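# Swing the cabinet door open to roughly ninety degrees

## Task

Pull the cabinet door open until it stands at roughly 90 degrees and stays there by itself. The cabinet must not have been moved out of place, and at the end no part of the robot may be in contact with it.

## Robot and tools

Robot: two six-joint arms, left_arm and right_arm, each ending in a two-finger parallel gripper. There are four cameras, each 896x504: cam_high and cam_low are fixed, while cam_left_wrist and cam_right_wrist ride on the hands.

Frames: the scene frame has its origin at table-top height, halfway between the nominal arm bases. +x points out over the table, +z points up, and left_arm sits on the +y side (image left/right may not match). Calibrated bases in the scene frame: left_arm at (-0.010, +0.617, 0) m, right_arm at (+0.053, -0.683, 0) m, both turned only slightly about z. Hand positions, quaternions (wxyz), velocities and wrist-camera poses are reported in that arm's own base frame. Fixed cameras and the table use the scene frame. Reported hand poses can be a few cm off, more at long reach.

Gripper geometry: the fingers point along the gripper's +z and separate along its y. end_effector_position is the spot between the pads when they are shut. Fingertips extend about 19 mm past it when closed and 6 mm when fully open. A block about 10 cm long sticks out toward the gripper's +x and turns with it.

The row (used by execute_actions and move): always 18 numbers. The first 9 are left_arm, the next 9 are right_arm. Within each arm, the first six are absolute joint target angles in radians, in this order: shoulder lift, elbow, wrist 1, wrist 2, wrist 3, shoulder pan. Result lists use the same order. Stated ranges: shoulder pan, shoulder lift and all three wrists -6.283 to 6.283; elbow -3.142 to 3.142. A target more than 0.010 rad outside a range, and beyond the joint's current angle, gets the call refused. After the joints come the gripper's position, force_limit and speed, each in [-1, 1].
- position: +1 is open (85 mm). The pads touch near -0.8, and -1 keeps closing until blocked.
- speed: -1 is about 20 mm/s, 0 about 85, +1 about 150.
- force_limit: higher means a firmer grip. A slow close gives roughly 30 to 100 N per pad. A fast close from a centimetre or more wider gives far more.
All start at +1. Repeat your last three gripper numbers to leave a gripper unchanged, since 0 is a real command.

Tools:
- execute_actions(actions, cameras): actions is a list of actions. Each action holds up to 15 rows, and each row lasts one 1/30 s step. A short table repeats its last row to fill the action's 15 steps (0.5 s). An empty list just returns state and images.
- move(target, speed, blend, stop_force, zero, blocking, cameras): target is one row or a list of up to 15 rows. All joints are interpolated together, so the hand traces a curve.
  - speed: the top speed in rad/s of the joint with the longest travel, 0.01 to 3.14, default 0.5. Give one number or one per target.
  - blend: corner rounding in rad for a list.
  - stop_force: 4 to 120 N; the arm's path ends when its wrist feels that much extra push against its motion. Use a slow speed with it, and omit it when backing away from a contact.
  - zero: defaults to true, re-zeroing before the move.
  - blocking=false: returns after about 0.5 s while the motion continues. It cannot be combined with stop_force.
  Paths take at least 0.5 s, and anything past 10 s falls short. The result adds a "move:" line: done, off_target, moving, held or fault, plus limits=held if steps were withheld.
- wait(seconds 0 to 10), stop(), zero_wrist_force(arm), zoom_image(camera, region [x0, y0, x1, y1] in pixels, at most 504 by 504), finished_scene(scene 1 or 2, irreversible).

Drive limits: joint targets change no faster than 2.09 rad/s (shoulder pan and lift) or 3.14 (the rest), with acceleration capped at 40 rad/s². Targets stay within 0.434 or 0.651 rad of the measured angle. If the targets imply a hand jump over 150 mm (70 mm in faster-responding episodes), they are scaled back. Far targets therefore take several actions, and an unfinished motion should be commanded again. Commands lag about 0.09 s or 0.17 to 0.21 s.

Result lines:
- Joint positions, velocities ("within noise" when still) and Joint targets.
- Tool commands, and end_effector pose and velocity.
- position_measured in counts: 3 open, 78 is about 60 mm, 130 is 40 mm, 180 is 20 mm, 230 pads touching.
- object_status: 0 moving, 1 blocked while opening, 2 blocked while closing (gripping), 3 reached target or fully closed.
- Wrist force and torque in the hand's axes, plus a peak line. Joint torques include gravity.
- "joint sent to its limit" and "joint command not followed" (the clearance check between arms intervened).
- MOTOR HOT at 70 °C. At 85 °C an OVER-TEMPERATURE FAULT brakes the arm for 30 to 60 s or longer.

Faults and cautions: contact torque at a joint limit triggers a 10 s stop. Load limits in N m: shoulder pan and lift 306, elbow 139, each wrist 50.2. An outside force near 150 N (±25) does the same. The arms are stiff, so aiming even slightly past a firm contact can fault. Touch surfaces slowly, and grip the handle without crushing it while it still rests on the cabinet. Do not drag the cabinet out of place or let the door slam. Keep the arms from striking or squeezing each other. Do not knock anything off the table. Avoid long stretched-out holds that heat motors. Once the door is near 90 degrees, open the gripper, back away and check that the door stays put. Only then call finished_scene with scene 1.

Each tool is called after ">>>" by a JSON object that holds its "fn" and its "kwargs".

## Session

>>> {"fn": "execute_actions", "kwargs": {"actions": []}}

Scene clock: 0.00 s.
left_arm: end_effector_position=(+0.8717, -0.5570, +0.2702) position_measured=3 object_status=3 end_effector_quat_wxyz=(-0.048, +0.924, -0.170, +0.341) | right_arm: end_effector_position=(+0.8722, +0.0836, +0.2470) position_measured=3 object_status=3 end_effector_quat_wxyz=(-0.061, +0.903, +0.390, +0.167)
Joint names: [shoulder lift, elbow, wrist 1, wrist 2, wrist 3, shoulder pan]
Joint positions: left_arm=[-1.108 1.663 -2.645 -1.074 2.767 -0.872] | right_arm=[-1.861 -1.816 -0.723 1.745 2.592 3.38]
Joint velocities: within noise
Joint torques (N m): no reading
Motor temperatures (°C): left_arm=[32 33 39 39 36 31] | right_arm=[35 31 37 42 36 37]
Wrist force (N): no reading
Wrist torque (N m): no reading
Wrist force, peak (N): no reading
Joint targets: left_arm=[-1.108 1.663 -2.645 -1.074 2.767 -0.872] | right_arm=[-1.861 -1.816 -0.723 1.745 2.592 3.380]
Tool commands: left_gripper/position=+1.0 left_gripper/force_limit=+1.0 left_gripper/speed=+1.0 right_gripper/position=+1.0 right_gripper/force_limit=+1.0 right_gripper/speed=+1.0

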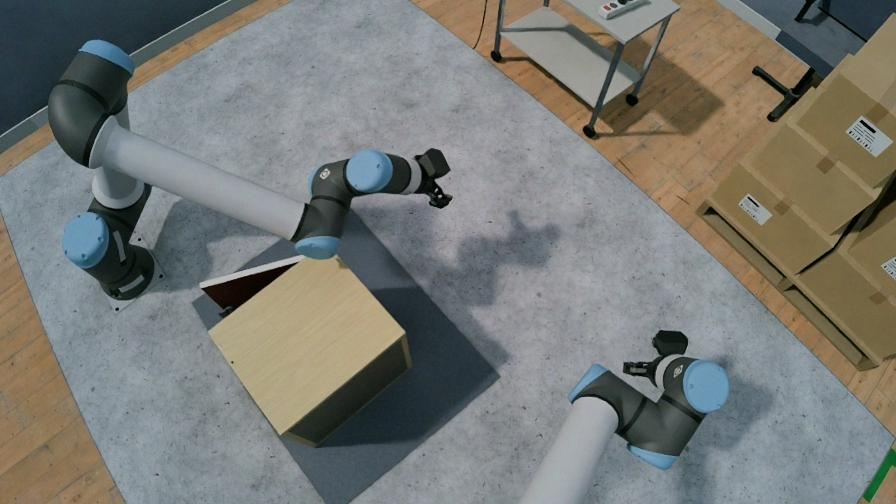

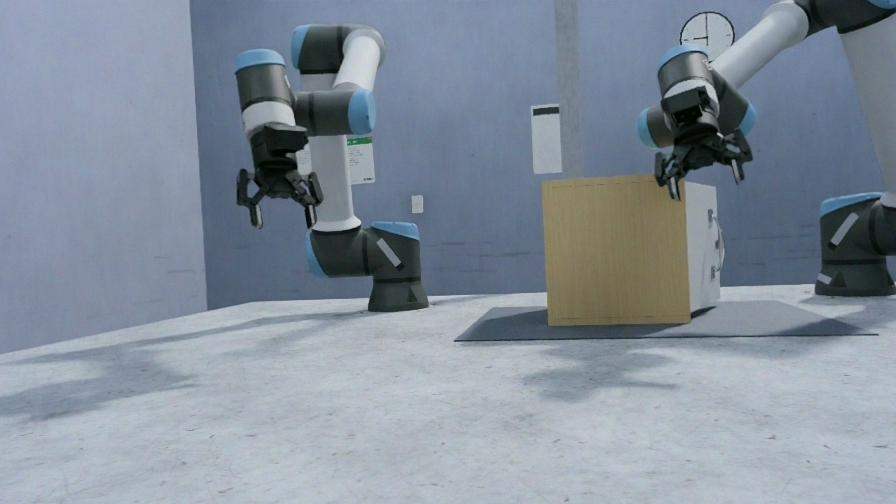

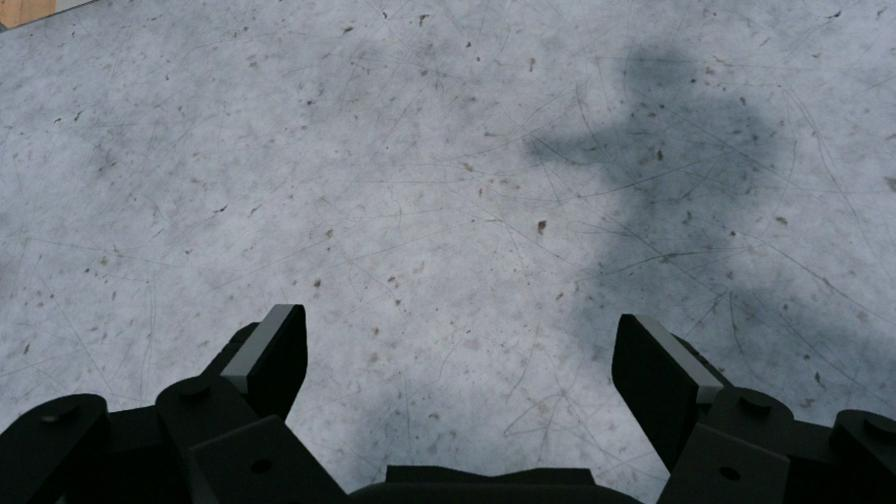

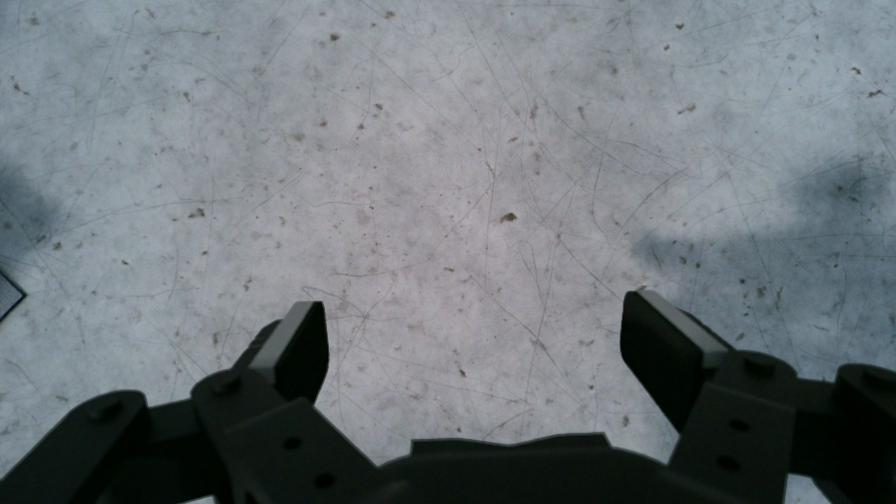

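>>> {"fn": "zoom_image", "kwargs": {"camera": "cam_high", "region": [170, 230, 430, 460]}}

>>> {"fn": "zoom_image", "kwargs": {"camera": "cam_low", "region": [520, 150, 780, 350]}}

Scaled by 1.938.

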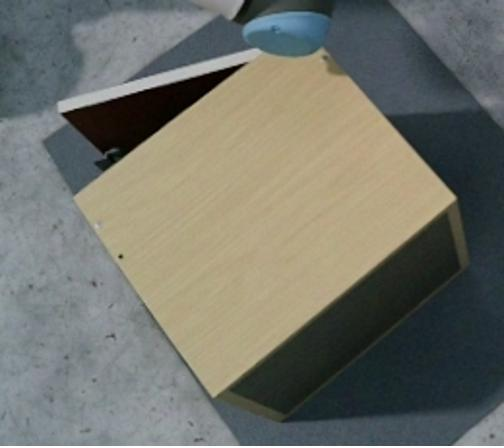

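Scaled by 1.938.

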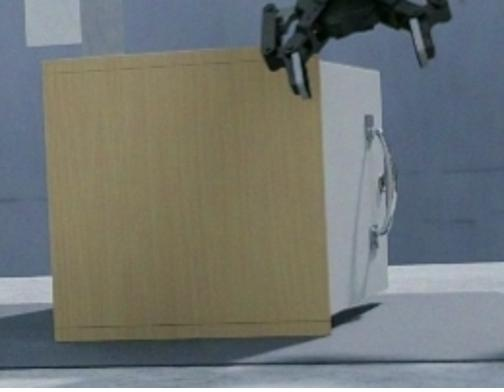

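>>> {"fn": "move", "kwargs": {"target": [[-1.828,1.663,-1.406,-1.571,0.9,-0.872,-1,-1,-1,-1.861,-1.816,-0.723,1.745,2.592,3.38,1,1,1],[-1.828,1.898,-1.641,-1.571,0.519,-1.384,-1,-1,-1,-1.861,-1.816,-0.723,1.745,2.592,3.38,1,1,1]], "speed": 1.0, "blend": [0.1,0]}}

>>> {"fn": "zoom_image", "kwargs": {"camera": "cam_high", "region": [170, 210, 430, 440]}}

Scene clock: 60.70 s.
left_arm: end_effector_position=(+0.2703, -0.4926, +0.4494) position_measured=230 object_status=3 end_effector_quat_wxyz=(+0.000, +0.814, +0.580, +0.000) | right_arm: end_effector_position=(+0.8719, +0.0833, +0.2469) position_measured=3 object_status=3 end_effector_quat_wxyz=(-0.061, +0.903, +0.390, +0.166)
Joint names: [shoulder lift, elbow, wrist 1, wrist 2, wrist 3, shoulder pan]
Joint positions: left_arm=[-1.828 1.898 -1.641 -1.571 0.519 -1.384] | right_arm=[-1.861 -1.816 -0.723 1.745 2.592 3.38]
Joint velocities: within noise
Joint torques (N m): left_arm=[-42.59 -47.32 -5.75 -1.89 -3.23 -11.23] | right_arm=[83.24 45.23 4.89 3.72 -2.39 -11.64]
Motor temperatures (°C): left_arm=[32 33 39 39 36 31] | right_arm=[35 32 37 42 36 37]
Wrist force (N): left_arm=[2.1 -0.1 1.3] | right_arm=[-0.2 -0.1 0.2]
Wrist torque (N m): left_arm=[-0.08 -0.37 0.11] | right_arm=[-0.02 0.03 0.00]
Wrist force, peak (N): left_arm=[8.5 -0.7 -2.2] | right_arm=[-0.1 -0.4 0.8]
Joint targets: left_arm=[-1.828 1.898 -1.641 -1.571 0.519 -1.384] | right_arm=[-1.861 -1.816 -0.723 1.745 2.592 3.380]
move: done
camera_calibration:
cam_left_wrist: T_world_to_cam=[[0.959811, -0.279548, 0.024814, -0.398759], [-0.273293, -0.910893, 0.309168, -0.48487], [-0.0638244, -0.303525, -0.950684, 0.422661], [0, 0, 0, 1]] pos_world=[0.277198, -0.424848, 0.561618]
cam_right_wrist: T_world_to_cam=[[0.713382, -0.698995, 0.049922, -0.569172], [-0.696936, -0.715118, -0.053729, 0.697485], [0.0732564, 0.0035369, -0.997307, 0.312163], [0, 0, 0, 1]] pos_world=[0.869271, 0.0998314, 0.377211]

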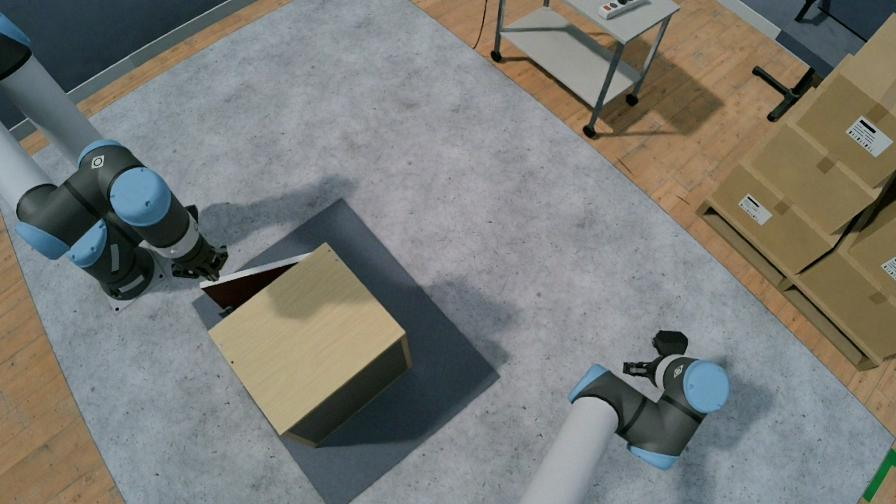

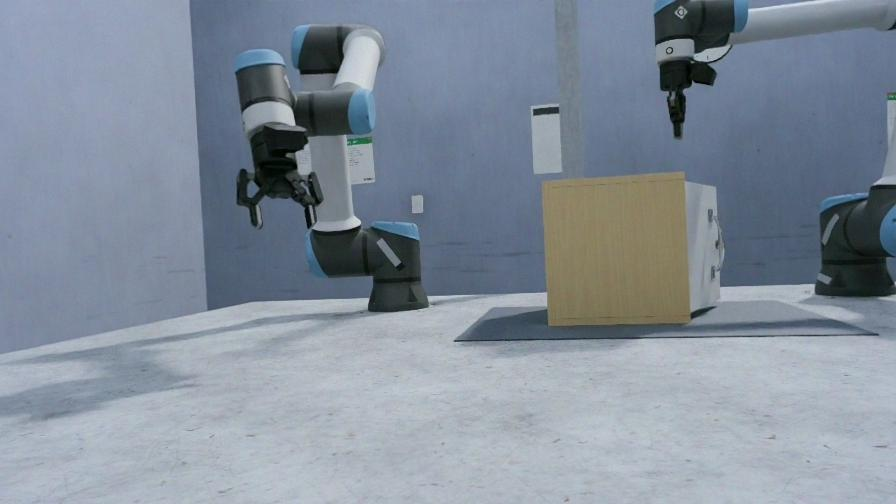

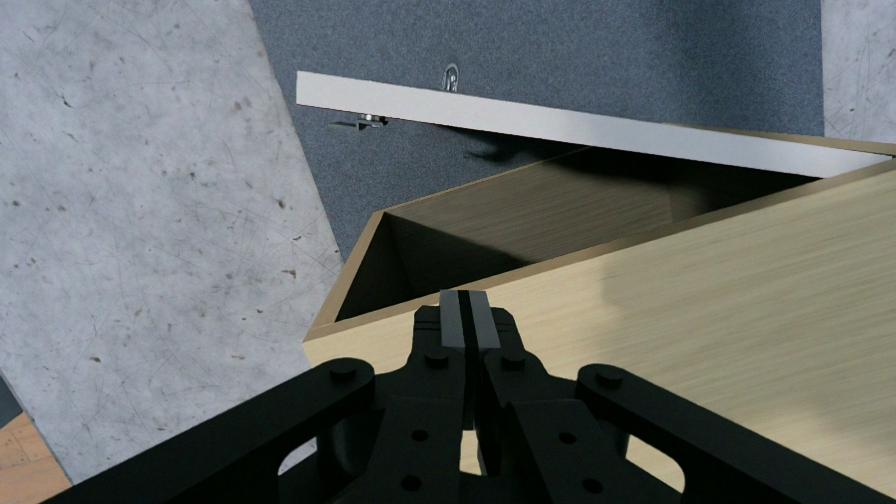

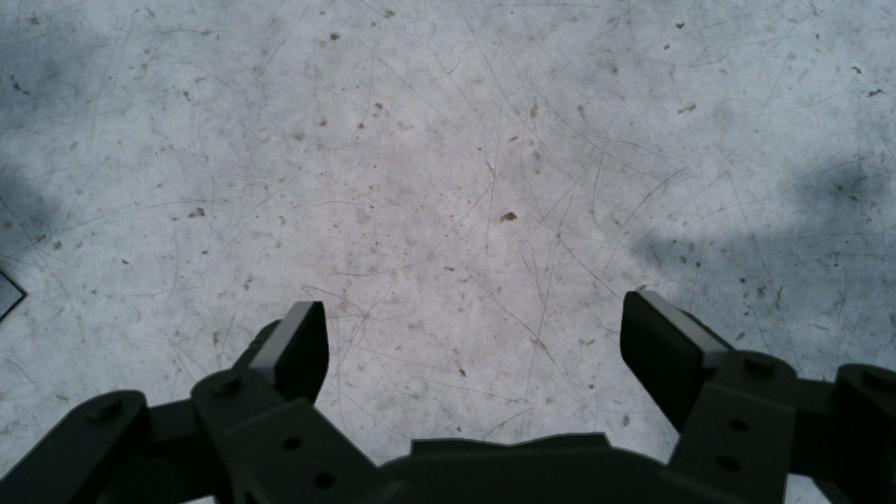

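Scaled by 1.938.

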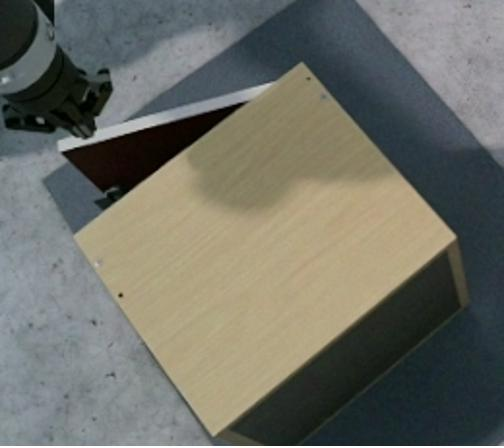

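>>> {"fn": "move", "kwargs": {"target": [[-1.856,2.0046,-1.7196,-1.571,0.574,-1.397,-1,-1,-1,-1.861,-1.816,-0.723,1.745,2.592,3.38,1,1,1],[-1.7965,2.18,-1.9545,-1.571,0.574,-1.397,-1,-1,-1,-1.861,-1.816,-0.723,1.745,2.592,3.38,1,1,1]], "speed": [0.4,0.15], "stop_force": 12}}

Scene clock: 87.50 s.
left_arm: end_effector_position=(+0.2601, -0.4750, +0.2801) position_measured=230 object_status=3 end_effector_quat_wxyz=(+0.000, +0.834, +0.552, +0.000) | right_arm: end_effector_position=(+0.8719, +0.0833, +0.2469) position_measured=3 object_status=3 end_effector_quat_wxyz=(-0.061, +0.903, +0.390, +0.166)
Joint names: [shoulder lift, elbow, wrist 1, wrist 2, wrist 3, shoulder pan]
Joint positions: left_arm=[-1.796 2.18 -1.954 -1.571 0.574 -1.397] | right_arm=[-1.861 -1.816 -0.723 1.745 2.592 3.38]
Joint velocities: within noise
Joint torques (N m): left_arm=[-43.48 -61.77 -6.28 -2.14 3.25 6.75] | right_arm=[79.95 52.28 6.23 3.56 -1.74 -5.02]
Motor temperatures (°C): left_arm=[32 33 39 39 36 31] | right_arm=[35 32 37 42 36 37]
Wrist force (N): left_arm=[1.7 0.0 1.8] | right_arm=[-0.2 0.0 0.5]
Wrist torque (N m): left_arm=[-0.07 -0.30 0.10] | right_arm=[-0.01 0.03 0.00]
Wrist force, peak (N): left_arm=[2.7 -1.0 4.3] | right_arm=[-0.3 0.3 1.0]
Joint targets: left_arm=[-1.796 2.180 -1.954 -1.571 0.574 -1.397] | right_arm=[-1.861 -1.816 -0.723 1.745 2.592 3.380]
move: done
camera_calibration:
cam_left_wrist: T_world_to_cam=[[0.938621, -0.344056, 0.024817, -0.405041], [-0.334491, -0.890224, 0.309219, -0.393601], [-0.0842958, -0.29854, -0.950667, 0.274184], [0, 0, 0, 1]] pos_world=[0.271636, -0.407895, 0.392418]
cam_right_wrist: T_world_to_cam=[[0.713382, -0.698995, 0.049922, -0.569172], [-0.696936, -0.715118, -0.053729, 0.697485], [0.0732564, 0.0035369, -0.997307, 0.312163], [0, 0, 0, 1]] pos_world=[0.869271, 0.0998314, 0.377211]

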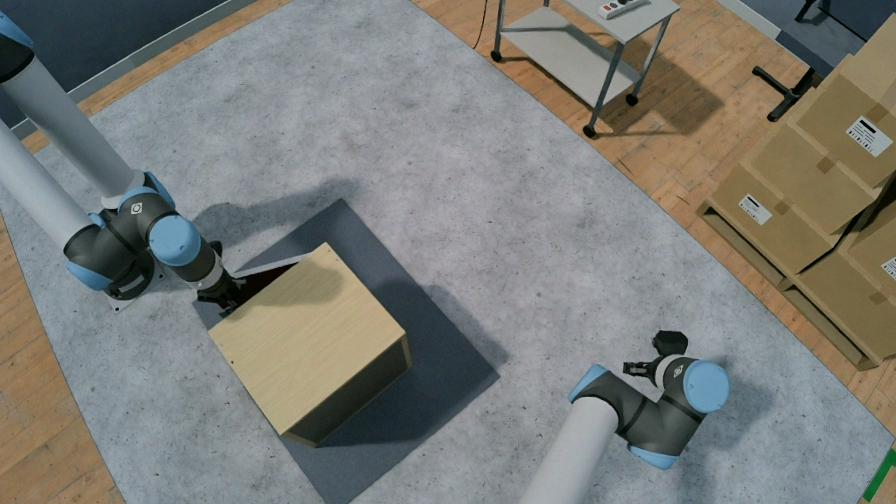

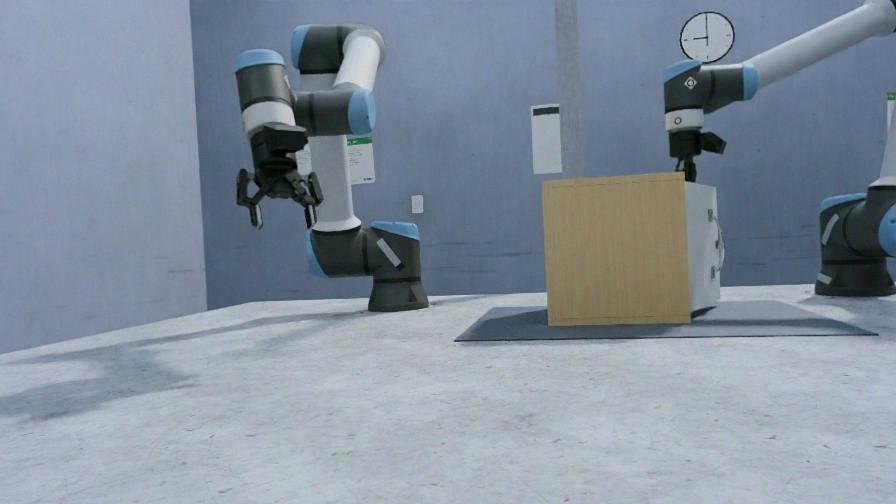

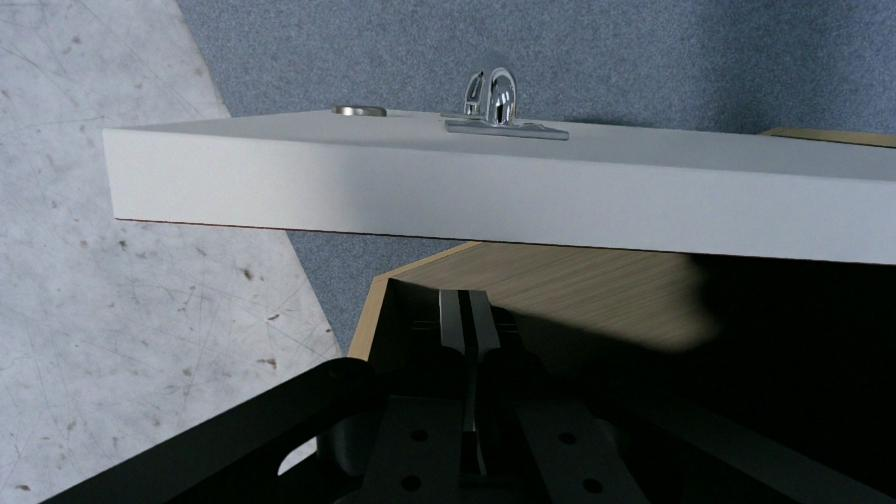

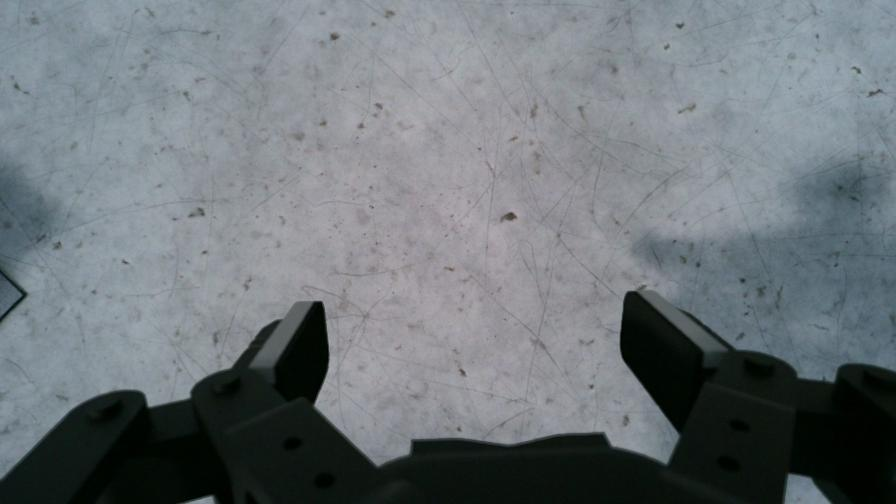

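>>> {"fn": "move", "kwargs": {"target": [[-1.8927,2.2465,-1.9248,-1.571,1.006,-1.263,-1,-1,-1,-1.861,-1.816,-0.723,1.745,2.592,3.38,1,1,1],[-1.899,2.2503,-1.9223,-1.571,1.413,-1.1351,-1,-1,-1,-1.861,-1.816,-0.723,1.745,2.592,3.38,1,1,1]], "speed": 0.18, "stop_force": 30, "blend": [0.05,0]}}

Scene clock: 96.27 s.
left_arm: end_effector_position=(+0.3516, -0.3427, +0.2801) position_measured=230 object_status=3 end_effector_quat_wxyz=(+0.000, +0.956, +0.292, +0.000) | right_arm: end_effector_position=(+0.8719, +0.0833, +0.2469) position_measured=3 object_status=3 end_effector_quat_wxyz=(-0.061, +0.903, +0.390, +0.166)
Joint names: [shoulder lift, elbow, wrist 1, wrist 2, wrist 3, shoulder pan]
Joint positions: left_arm=[-1.899 2.25 -1.922 -1.571 1.413 -1.135] | right_arm=[-1.861 -1.816 -0.723 1.745 2.592 3.38]
Joint velocities: within noise
Joint torques (N m): left_arm=[-24.04 -47.44 -3.4 1.49 2.82 -10.73] | right_arm=[74.93 50.19 6.19 3.21 -0.77 1.75]
Motor temperatures (°C): left_arm=[32 34 39 39 36 31] | right_arm=[35 32 37 42 36 37]
Wrist force (N): left_arm=[1.7 -0.1 1.2] | right_arm=[0.5 -0.5 0.5]
Wrist torque (N m): left_arm=[-0.08 -0.25 0.09] | right_arm=[-0.08 -0.09 0.00]
Wrist force, peak (N): left_arm=[2.0 -0.1 1.9] | right_arm=[0.2 -0.3 0.9]
Joint targets: left_arm=[-1.899 2.250 -1.922 -1.571 1.413 -1.135] | right_arm=[-1.861 -1.816 -0.723 1.745 2.592 3.380]
move: done
camera_calibration:
cam_left_wrist: T_world_to_cam=[[0.59897, -0.800378, 0.0251135, -0.482377], [-0.766028, -0.563563, 0.309188, 0.0184523], [-0.233314, -0.204432, -0.950669, 0.406038], [0, 0, 0, 1]] pos_world=[0.397799, -0.292678, 0.392417]
cam_right_wrist: T_world_to_cam=[[0.713382, -0.698995, 0.049922, -0.569172], [-0.696936, -0.715118, -0.053729, 0.697485], [0.0732564, 0.0035369, -0.997307, 0.312163], [0, 0, 0, 1]] pos_world=[0.869271, 0.0998314, 0.377211]

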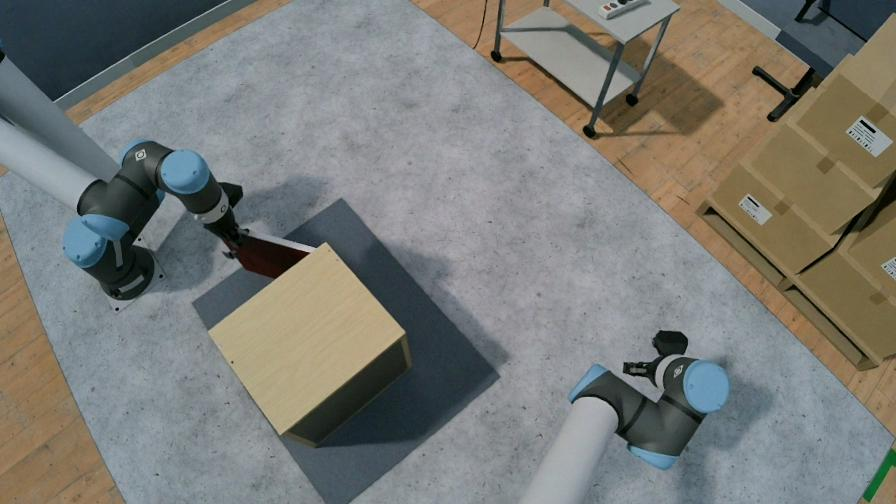

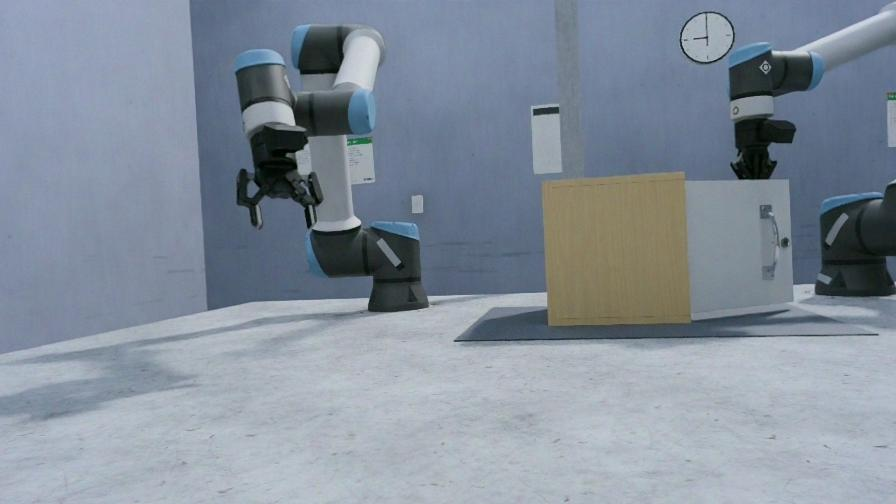

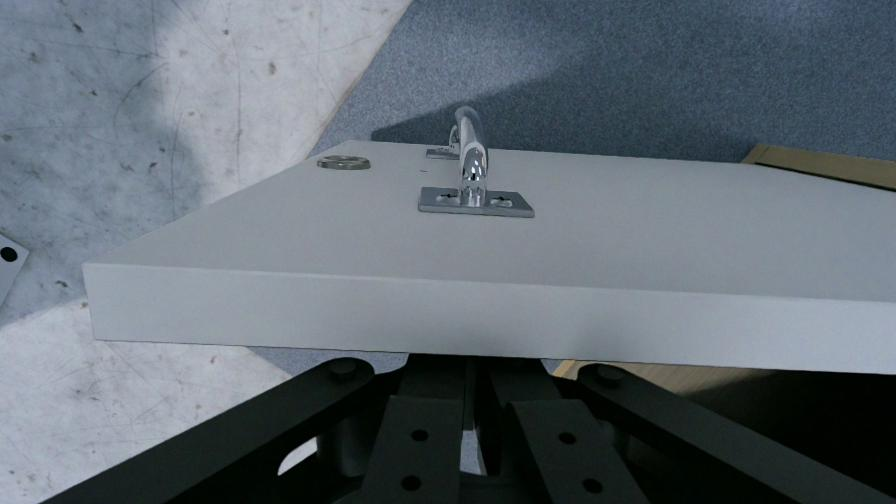

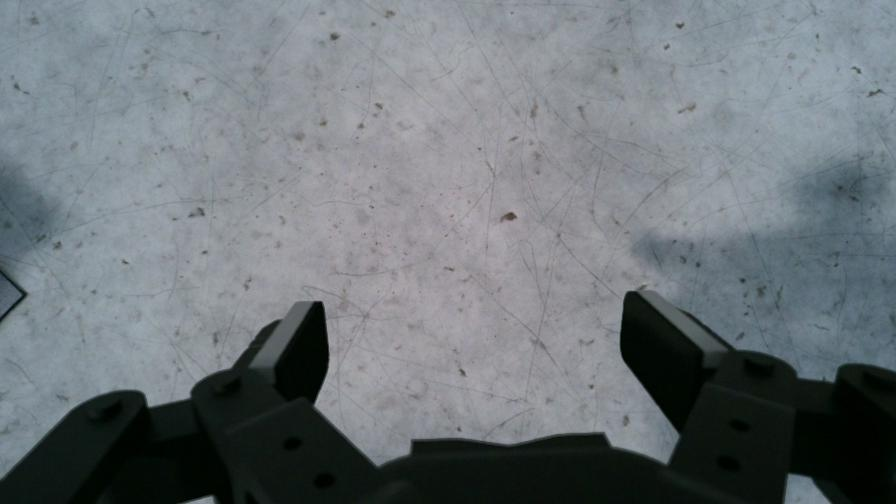

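>>> {"fn": "move", "kwargs": {"target": [[-1.8531,2.2203,-1.9382,-1.571,1.8285,-0.9991,-1,-1,-1,-1.861,-1.816,-0.723,1.745,2.592,3.38,1,1,1],[-1.7685,2.1586,-1.961,-1.571,2.224,-0.8825,-1,-1,-1,-1.861,-1.816,-0.723,1.745,2.592,3.38,1,1,1]], "speed": [0.18,0.13], "stop_force": 30, "blend": [0.05,0]}}

>>> {"fn": "zoom_image", "kwargs": {"camera": "cam_high", "region": [170, 180, 430, 460]}}

Scene clock: 105.90 s.
left_arm: end_effector_position=(+0.4699, -0.2973, +0.2802) position_measured=230 object_status=3 end_effector_quat_wxyz=(+0.000, +1.000, +0.018, +0.000) | right_arm: end_effector_position=(+0.8719, +0.0833, +0.2469) position_measured=3 object_status=3 end_effector_quat_wxyz=(-0.061, +0.903, +0.390, +0.166)
Joint names: [shoulder lift, elbow, wrist 1, wrist 2, wrist 3, shoulder pan]
Joint positions: left_arm=[-1.768 2.159 -1.961 -1.571 2.224 -0.882] | right_arm=[-1.861 -1.816 -0.723 1.745 2.592 3.38]
Joint velocities: within noise
Joint torques (N m): left_arm=[-46.44 -42.23 -2.36 -0.75 -0.49 -10.76] | right_arm=[69.75 48.37 6.01 2.77 0.42 6.59]
Motor temperatures (°C): left_arm=[32 34 39 39 36 31] | right_arm=[35 32 37 42 36 37]
Wrist force (N): left_arm=[1.6 0.2 1.7] | right_arm=[0.2 0.3 0.5]
Wrist torque (N m): left_arm=[-0.02 -0.24 0.11] | right_arm=[0.04 -0.03 -0.01]
Wrist force, peak (N): left_arm=[1.8 0.0 2.1] | right_arm=[-0.2 -0.1 1.1]
Joint targets: left_arm=[-1.768 2.159 -1.961 -1.571 2.224 -0.883] | right_arm=[-1.861 -1.816 -0.723 1.745 2.592 3.380]
move: done
camera_calibration:
cam_left_wrist: T_world_to_cam=[[0.0838057, -0.996165, 0.0251571, -0.333108], [-0.948314, -0.0719751, 0.309063, 0.366519], [-0.306067, -0.0497581, -0.950709, 0.523203], [0, 0, 0, 1]] pos_world=[0.535627, -0.279416, 0.392517]
cam_right_wrist: T_world_to_cam=[[0.713382, -0.698995, 0.049922, -0.569172], [-0.696936, -0.715118, -0.053729, 0.697485], [0.0732564, 0.0035369, -0.997307, 0.312163], [0, 0, 0, 1]] pos_world=[0.869271, 0.0998314, 0.377211]

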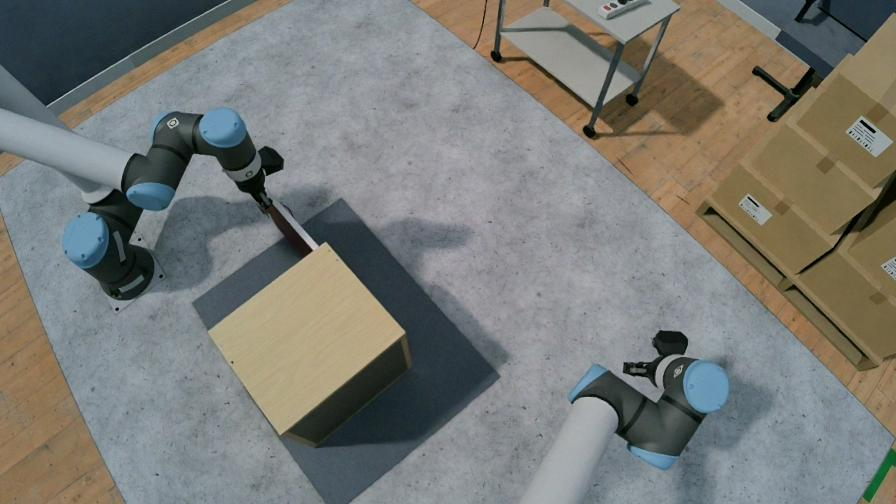

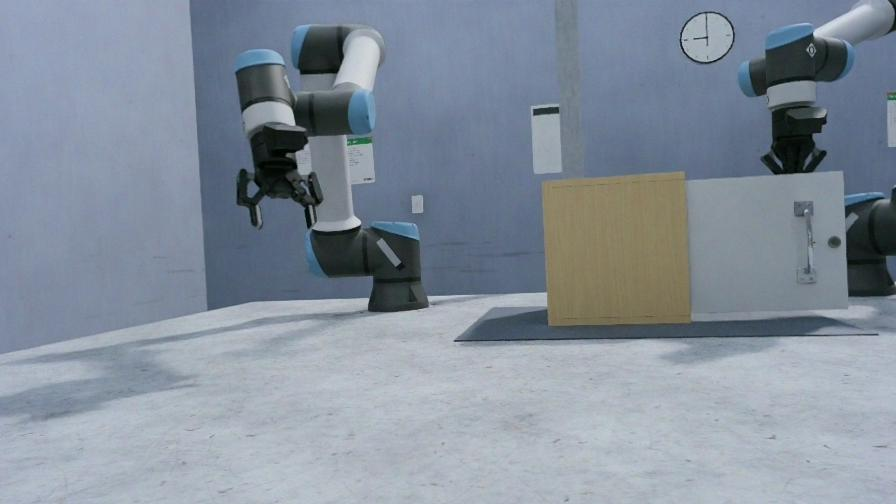

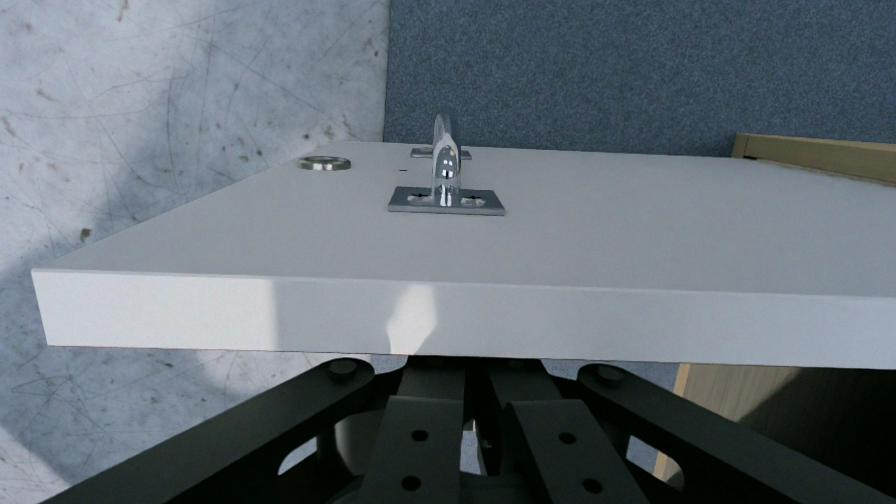

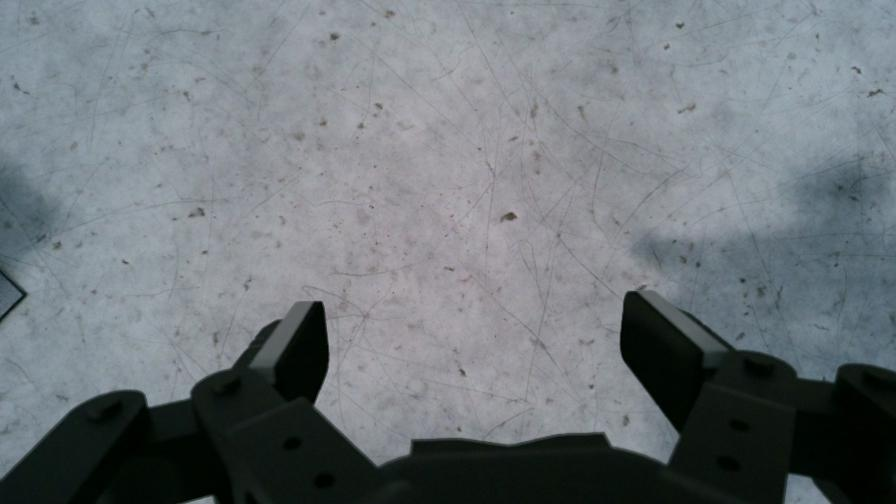

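Scaled by 1.800.

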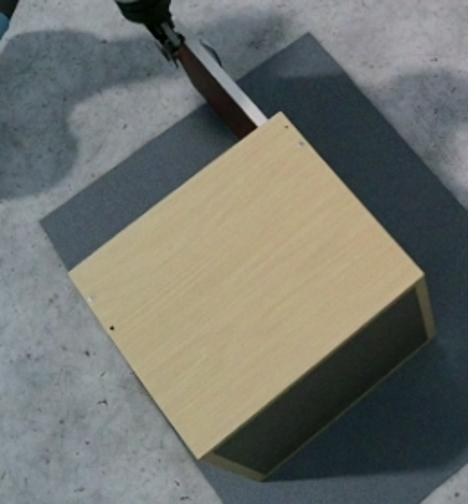

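>>> {"fn": "move", "kwargs": {"target": [[-1.7433,2.139,-1.9667,-1.571,2.28,-0.859,-1,-1,-1,-1.861,-1.816,-0.723,1.745,2.592,3.38,1,1,1],[-1.7931,2.1776,-1.9555,-1.571,2.235,-0.9043,-1,-1,-1,-1.861,-1.816,-0.723,1.745,2.592,3.38,1,1,1],[-1.8594,1.954,-1.6656,-1.571,2.235,-0.9043,-1,-1,-1,-1.861,-1.816,-0.723,1.745,2.592,3.38,1,1,1]], "speed": [0.06,0.1,0.2]}}

>>> {"fn": "zoom_image", "kwargs": {"camera": "cam_high", "region": [170, 180, 430, 460]}}

Scene clock: 121.63 s.
left_arm: end_effector_position=(+0.4549, -0.2968, +0.4302) position_measured=230 object_status=3 end_effector_quat_wxyz=(+0.000, +1.000, +0.001, +0.000) | right_arm: end_effector_position=(+0.8719, +0.0833, +0.2469) position_measured=3 object_status=3 end_effector_quat_wxyz=(-0.061, +0.903, +0.390, +0.166)
Joint names: [shoulder lift, elbow, wrist 1, wrist 2, wrist 3, shoulder pan]
Joint positions: left_arm=[-1.86 1.954 -1.666 -1.571 2.235 -0.904] | right_arm=[-1.861 -1.816 -0.723 1.745 2.592 3.38]
Joint velocities: within noise
Joint torques (N m): left_arm=[-5.21 -53.92 -3.28 -1.87 3.39 -7.51] | right_arm=[68.79 46.72 6.13 2.61 0.91 7.97]
Motor temperatures (°C): left_arm=[32 34 39 39 36 31] | right_arm=[35 32 37 42 36 37]
Wrist force (N): left_arm=[2.0 -0.1 1.4] | right_arm=[0.0 0.0 0.5]
Wrist torque (N m): left_arm=[-0.07 -0.32 0.12] | right_arm=[0.00 0.01 0.00]
Wrist force, peak (N): left_arm=[3.6 0.0 1.4] | right_arm=[-0.3 0.0 1.0]
Joint targets: left_arm=[-1.859 1.954 -1.666 -1.571 2.235 -0.904] | right_arm=[-1.861 -1.816 -0.723 1.745 2.592 3.380]
move: done
camera_calibration:
cam_left_wrist: T_world_to_cam=[[0.0510858, -0.998371, 0.0254262, -0.320885], [-0.950241, -0.0407576, 0.308838, 0.316268], [-0.307298, -0.0399382, -0.950775, 0.664756], [0, 0, 0, 1]] pos_world=[0.521202, -0.280922, 0.542516]
cam_right_wrist: T_world_to_cam=[[0.713382, -0.698995, 0.049922, -0.569172], [-0.696936, -0.715118, -0.053729, 0.697485], [0.0732564, 0.0035369, -0.997307, 0.312163], [0, 0, 0, 1]] pos_world=[0.869271, 0.0998314, 0.377211]

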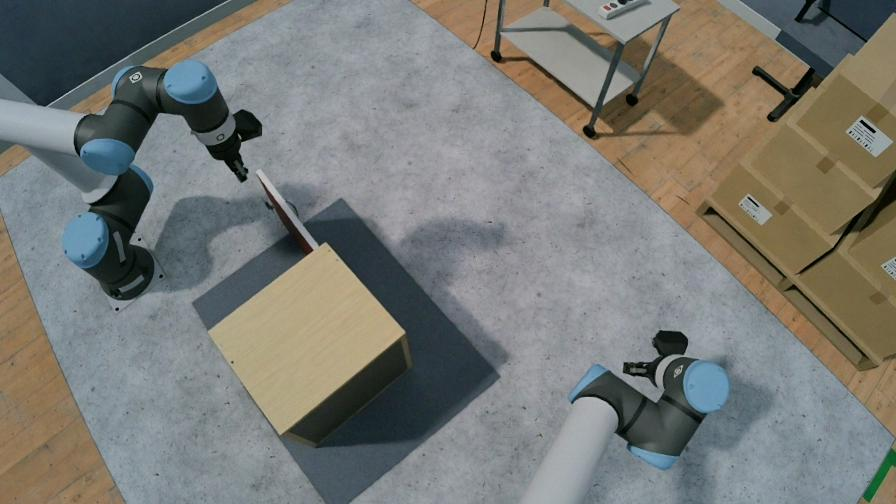

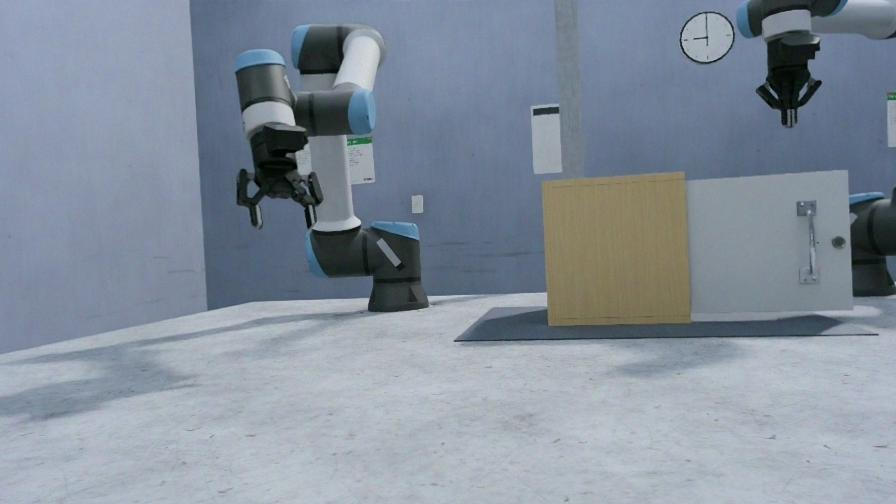

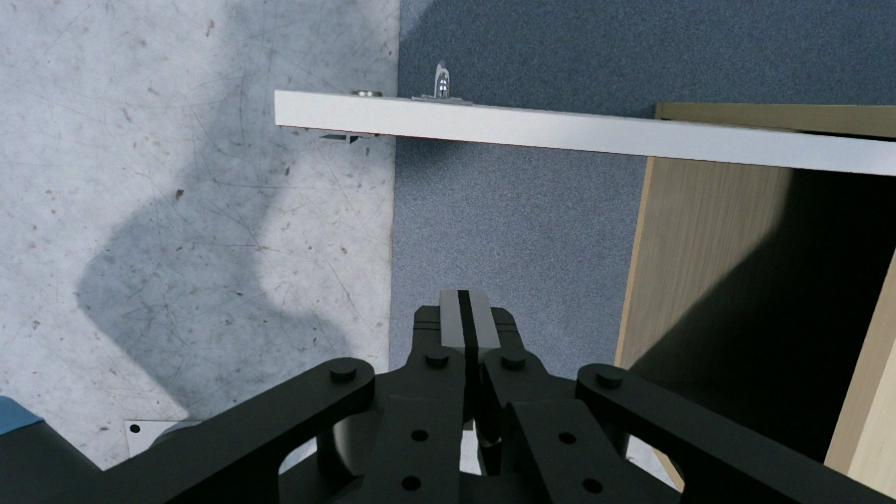

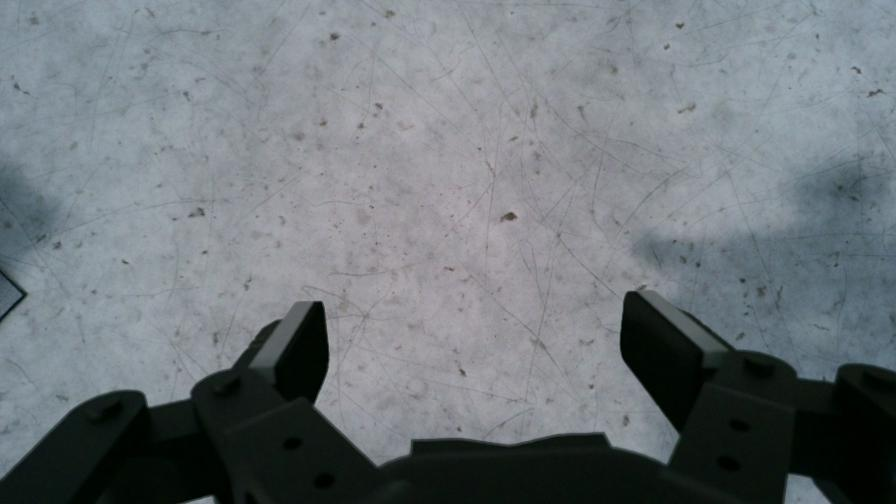

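Scaled by 1.800.

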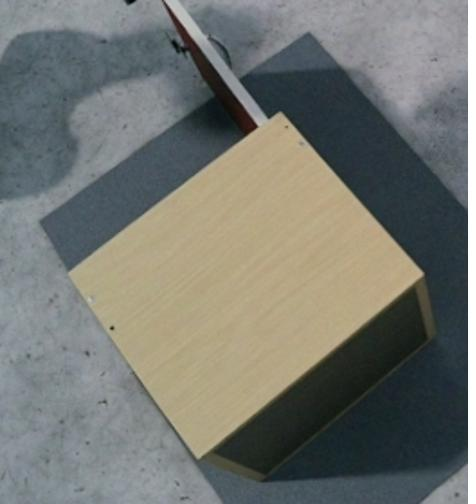

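>>> {"fn": "finished_scene", "kwargs": {"scene": 1}}

The scene is finished: the task was done.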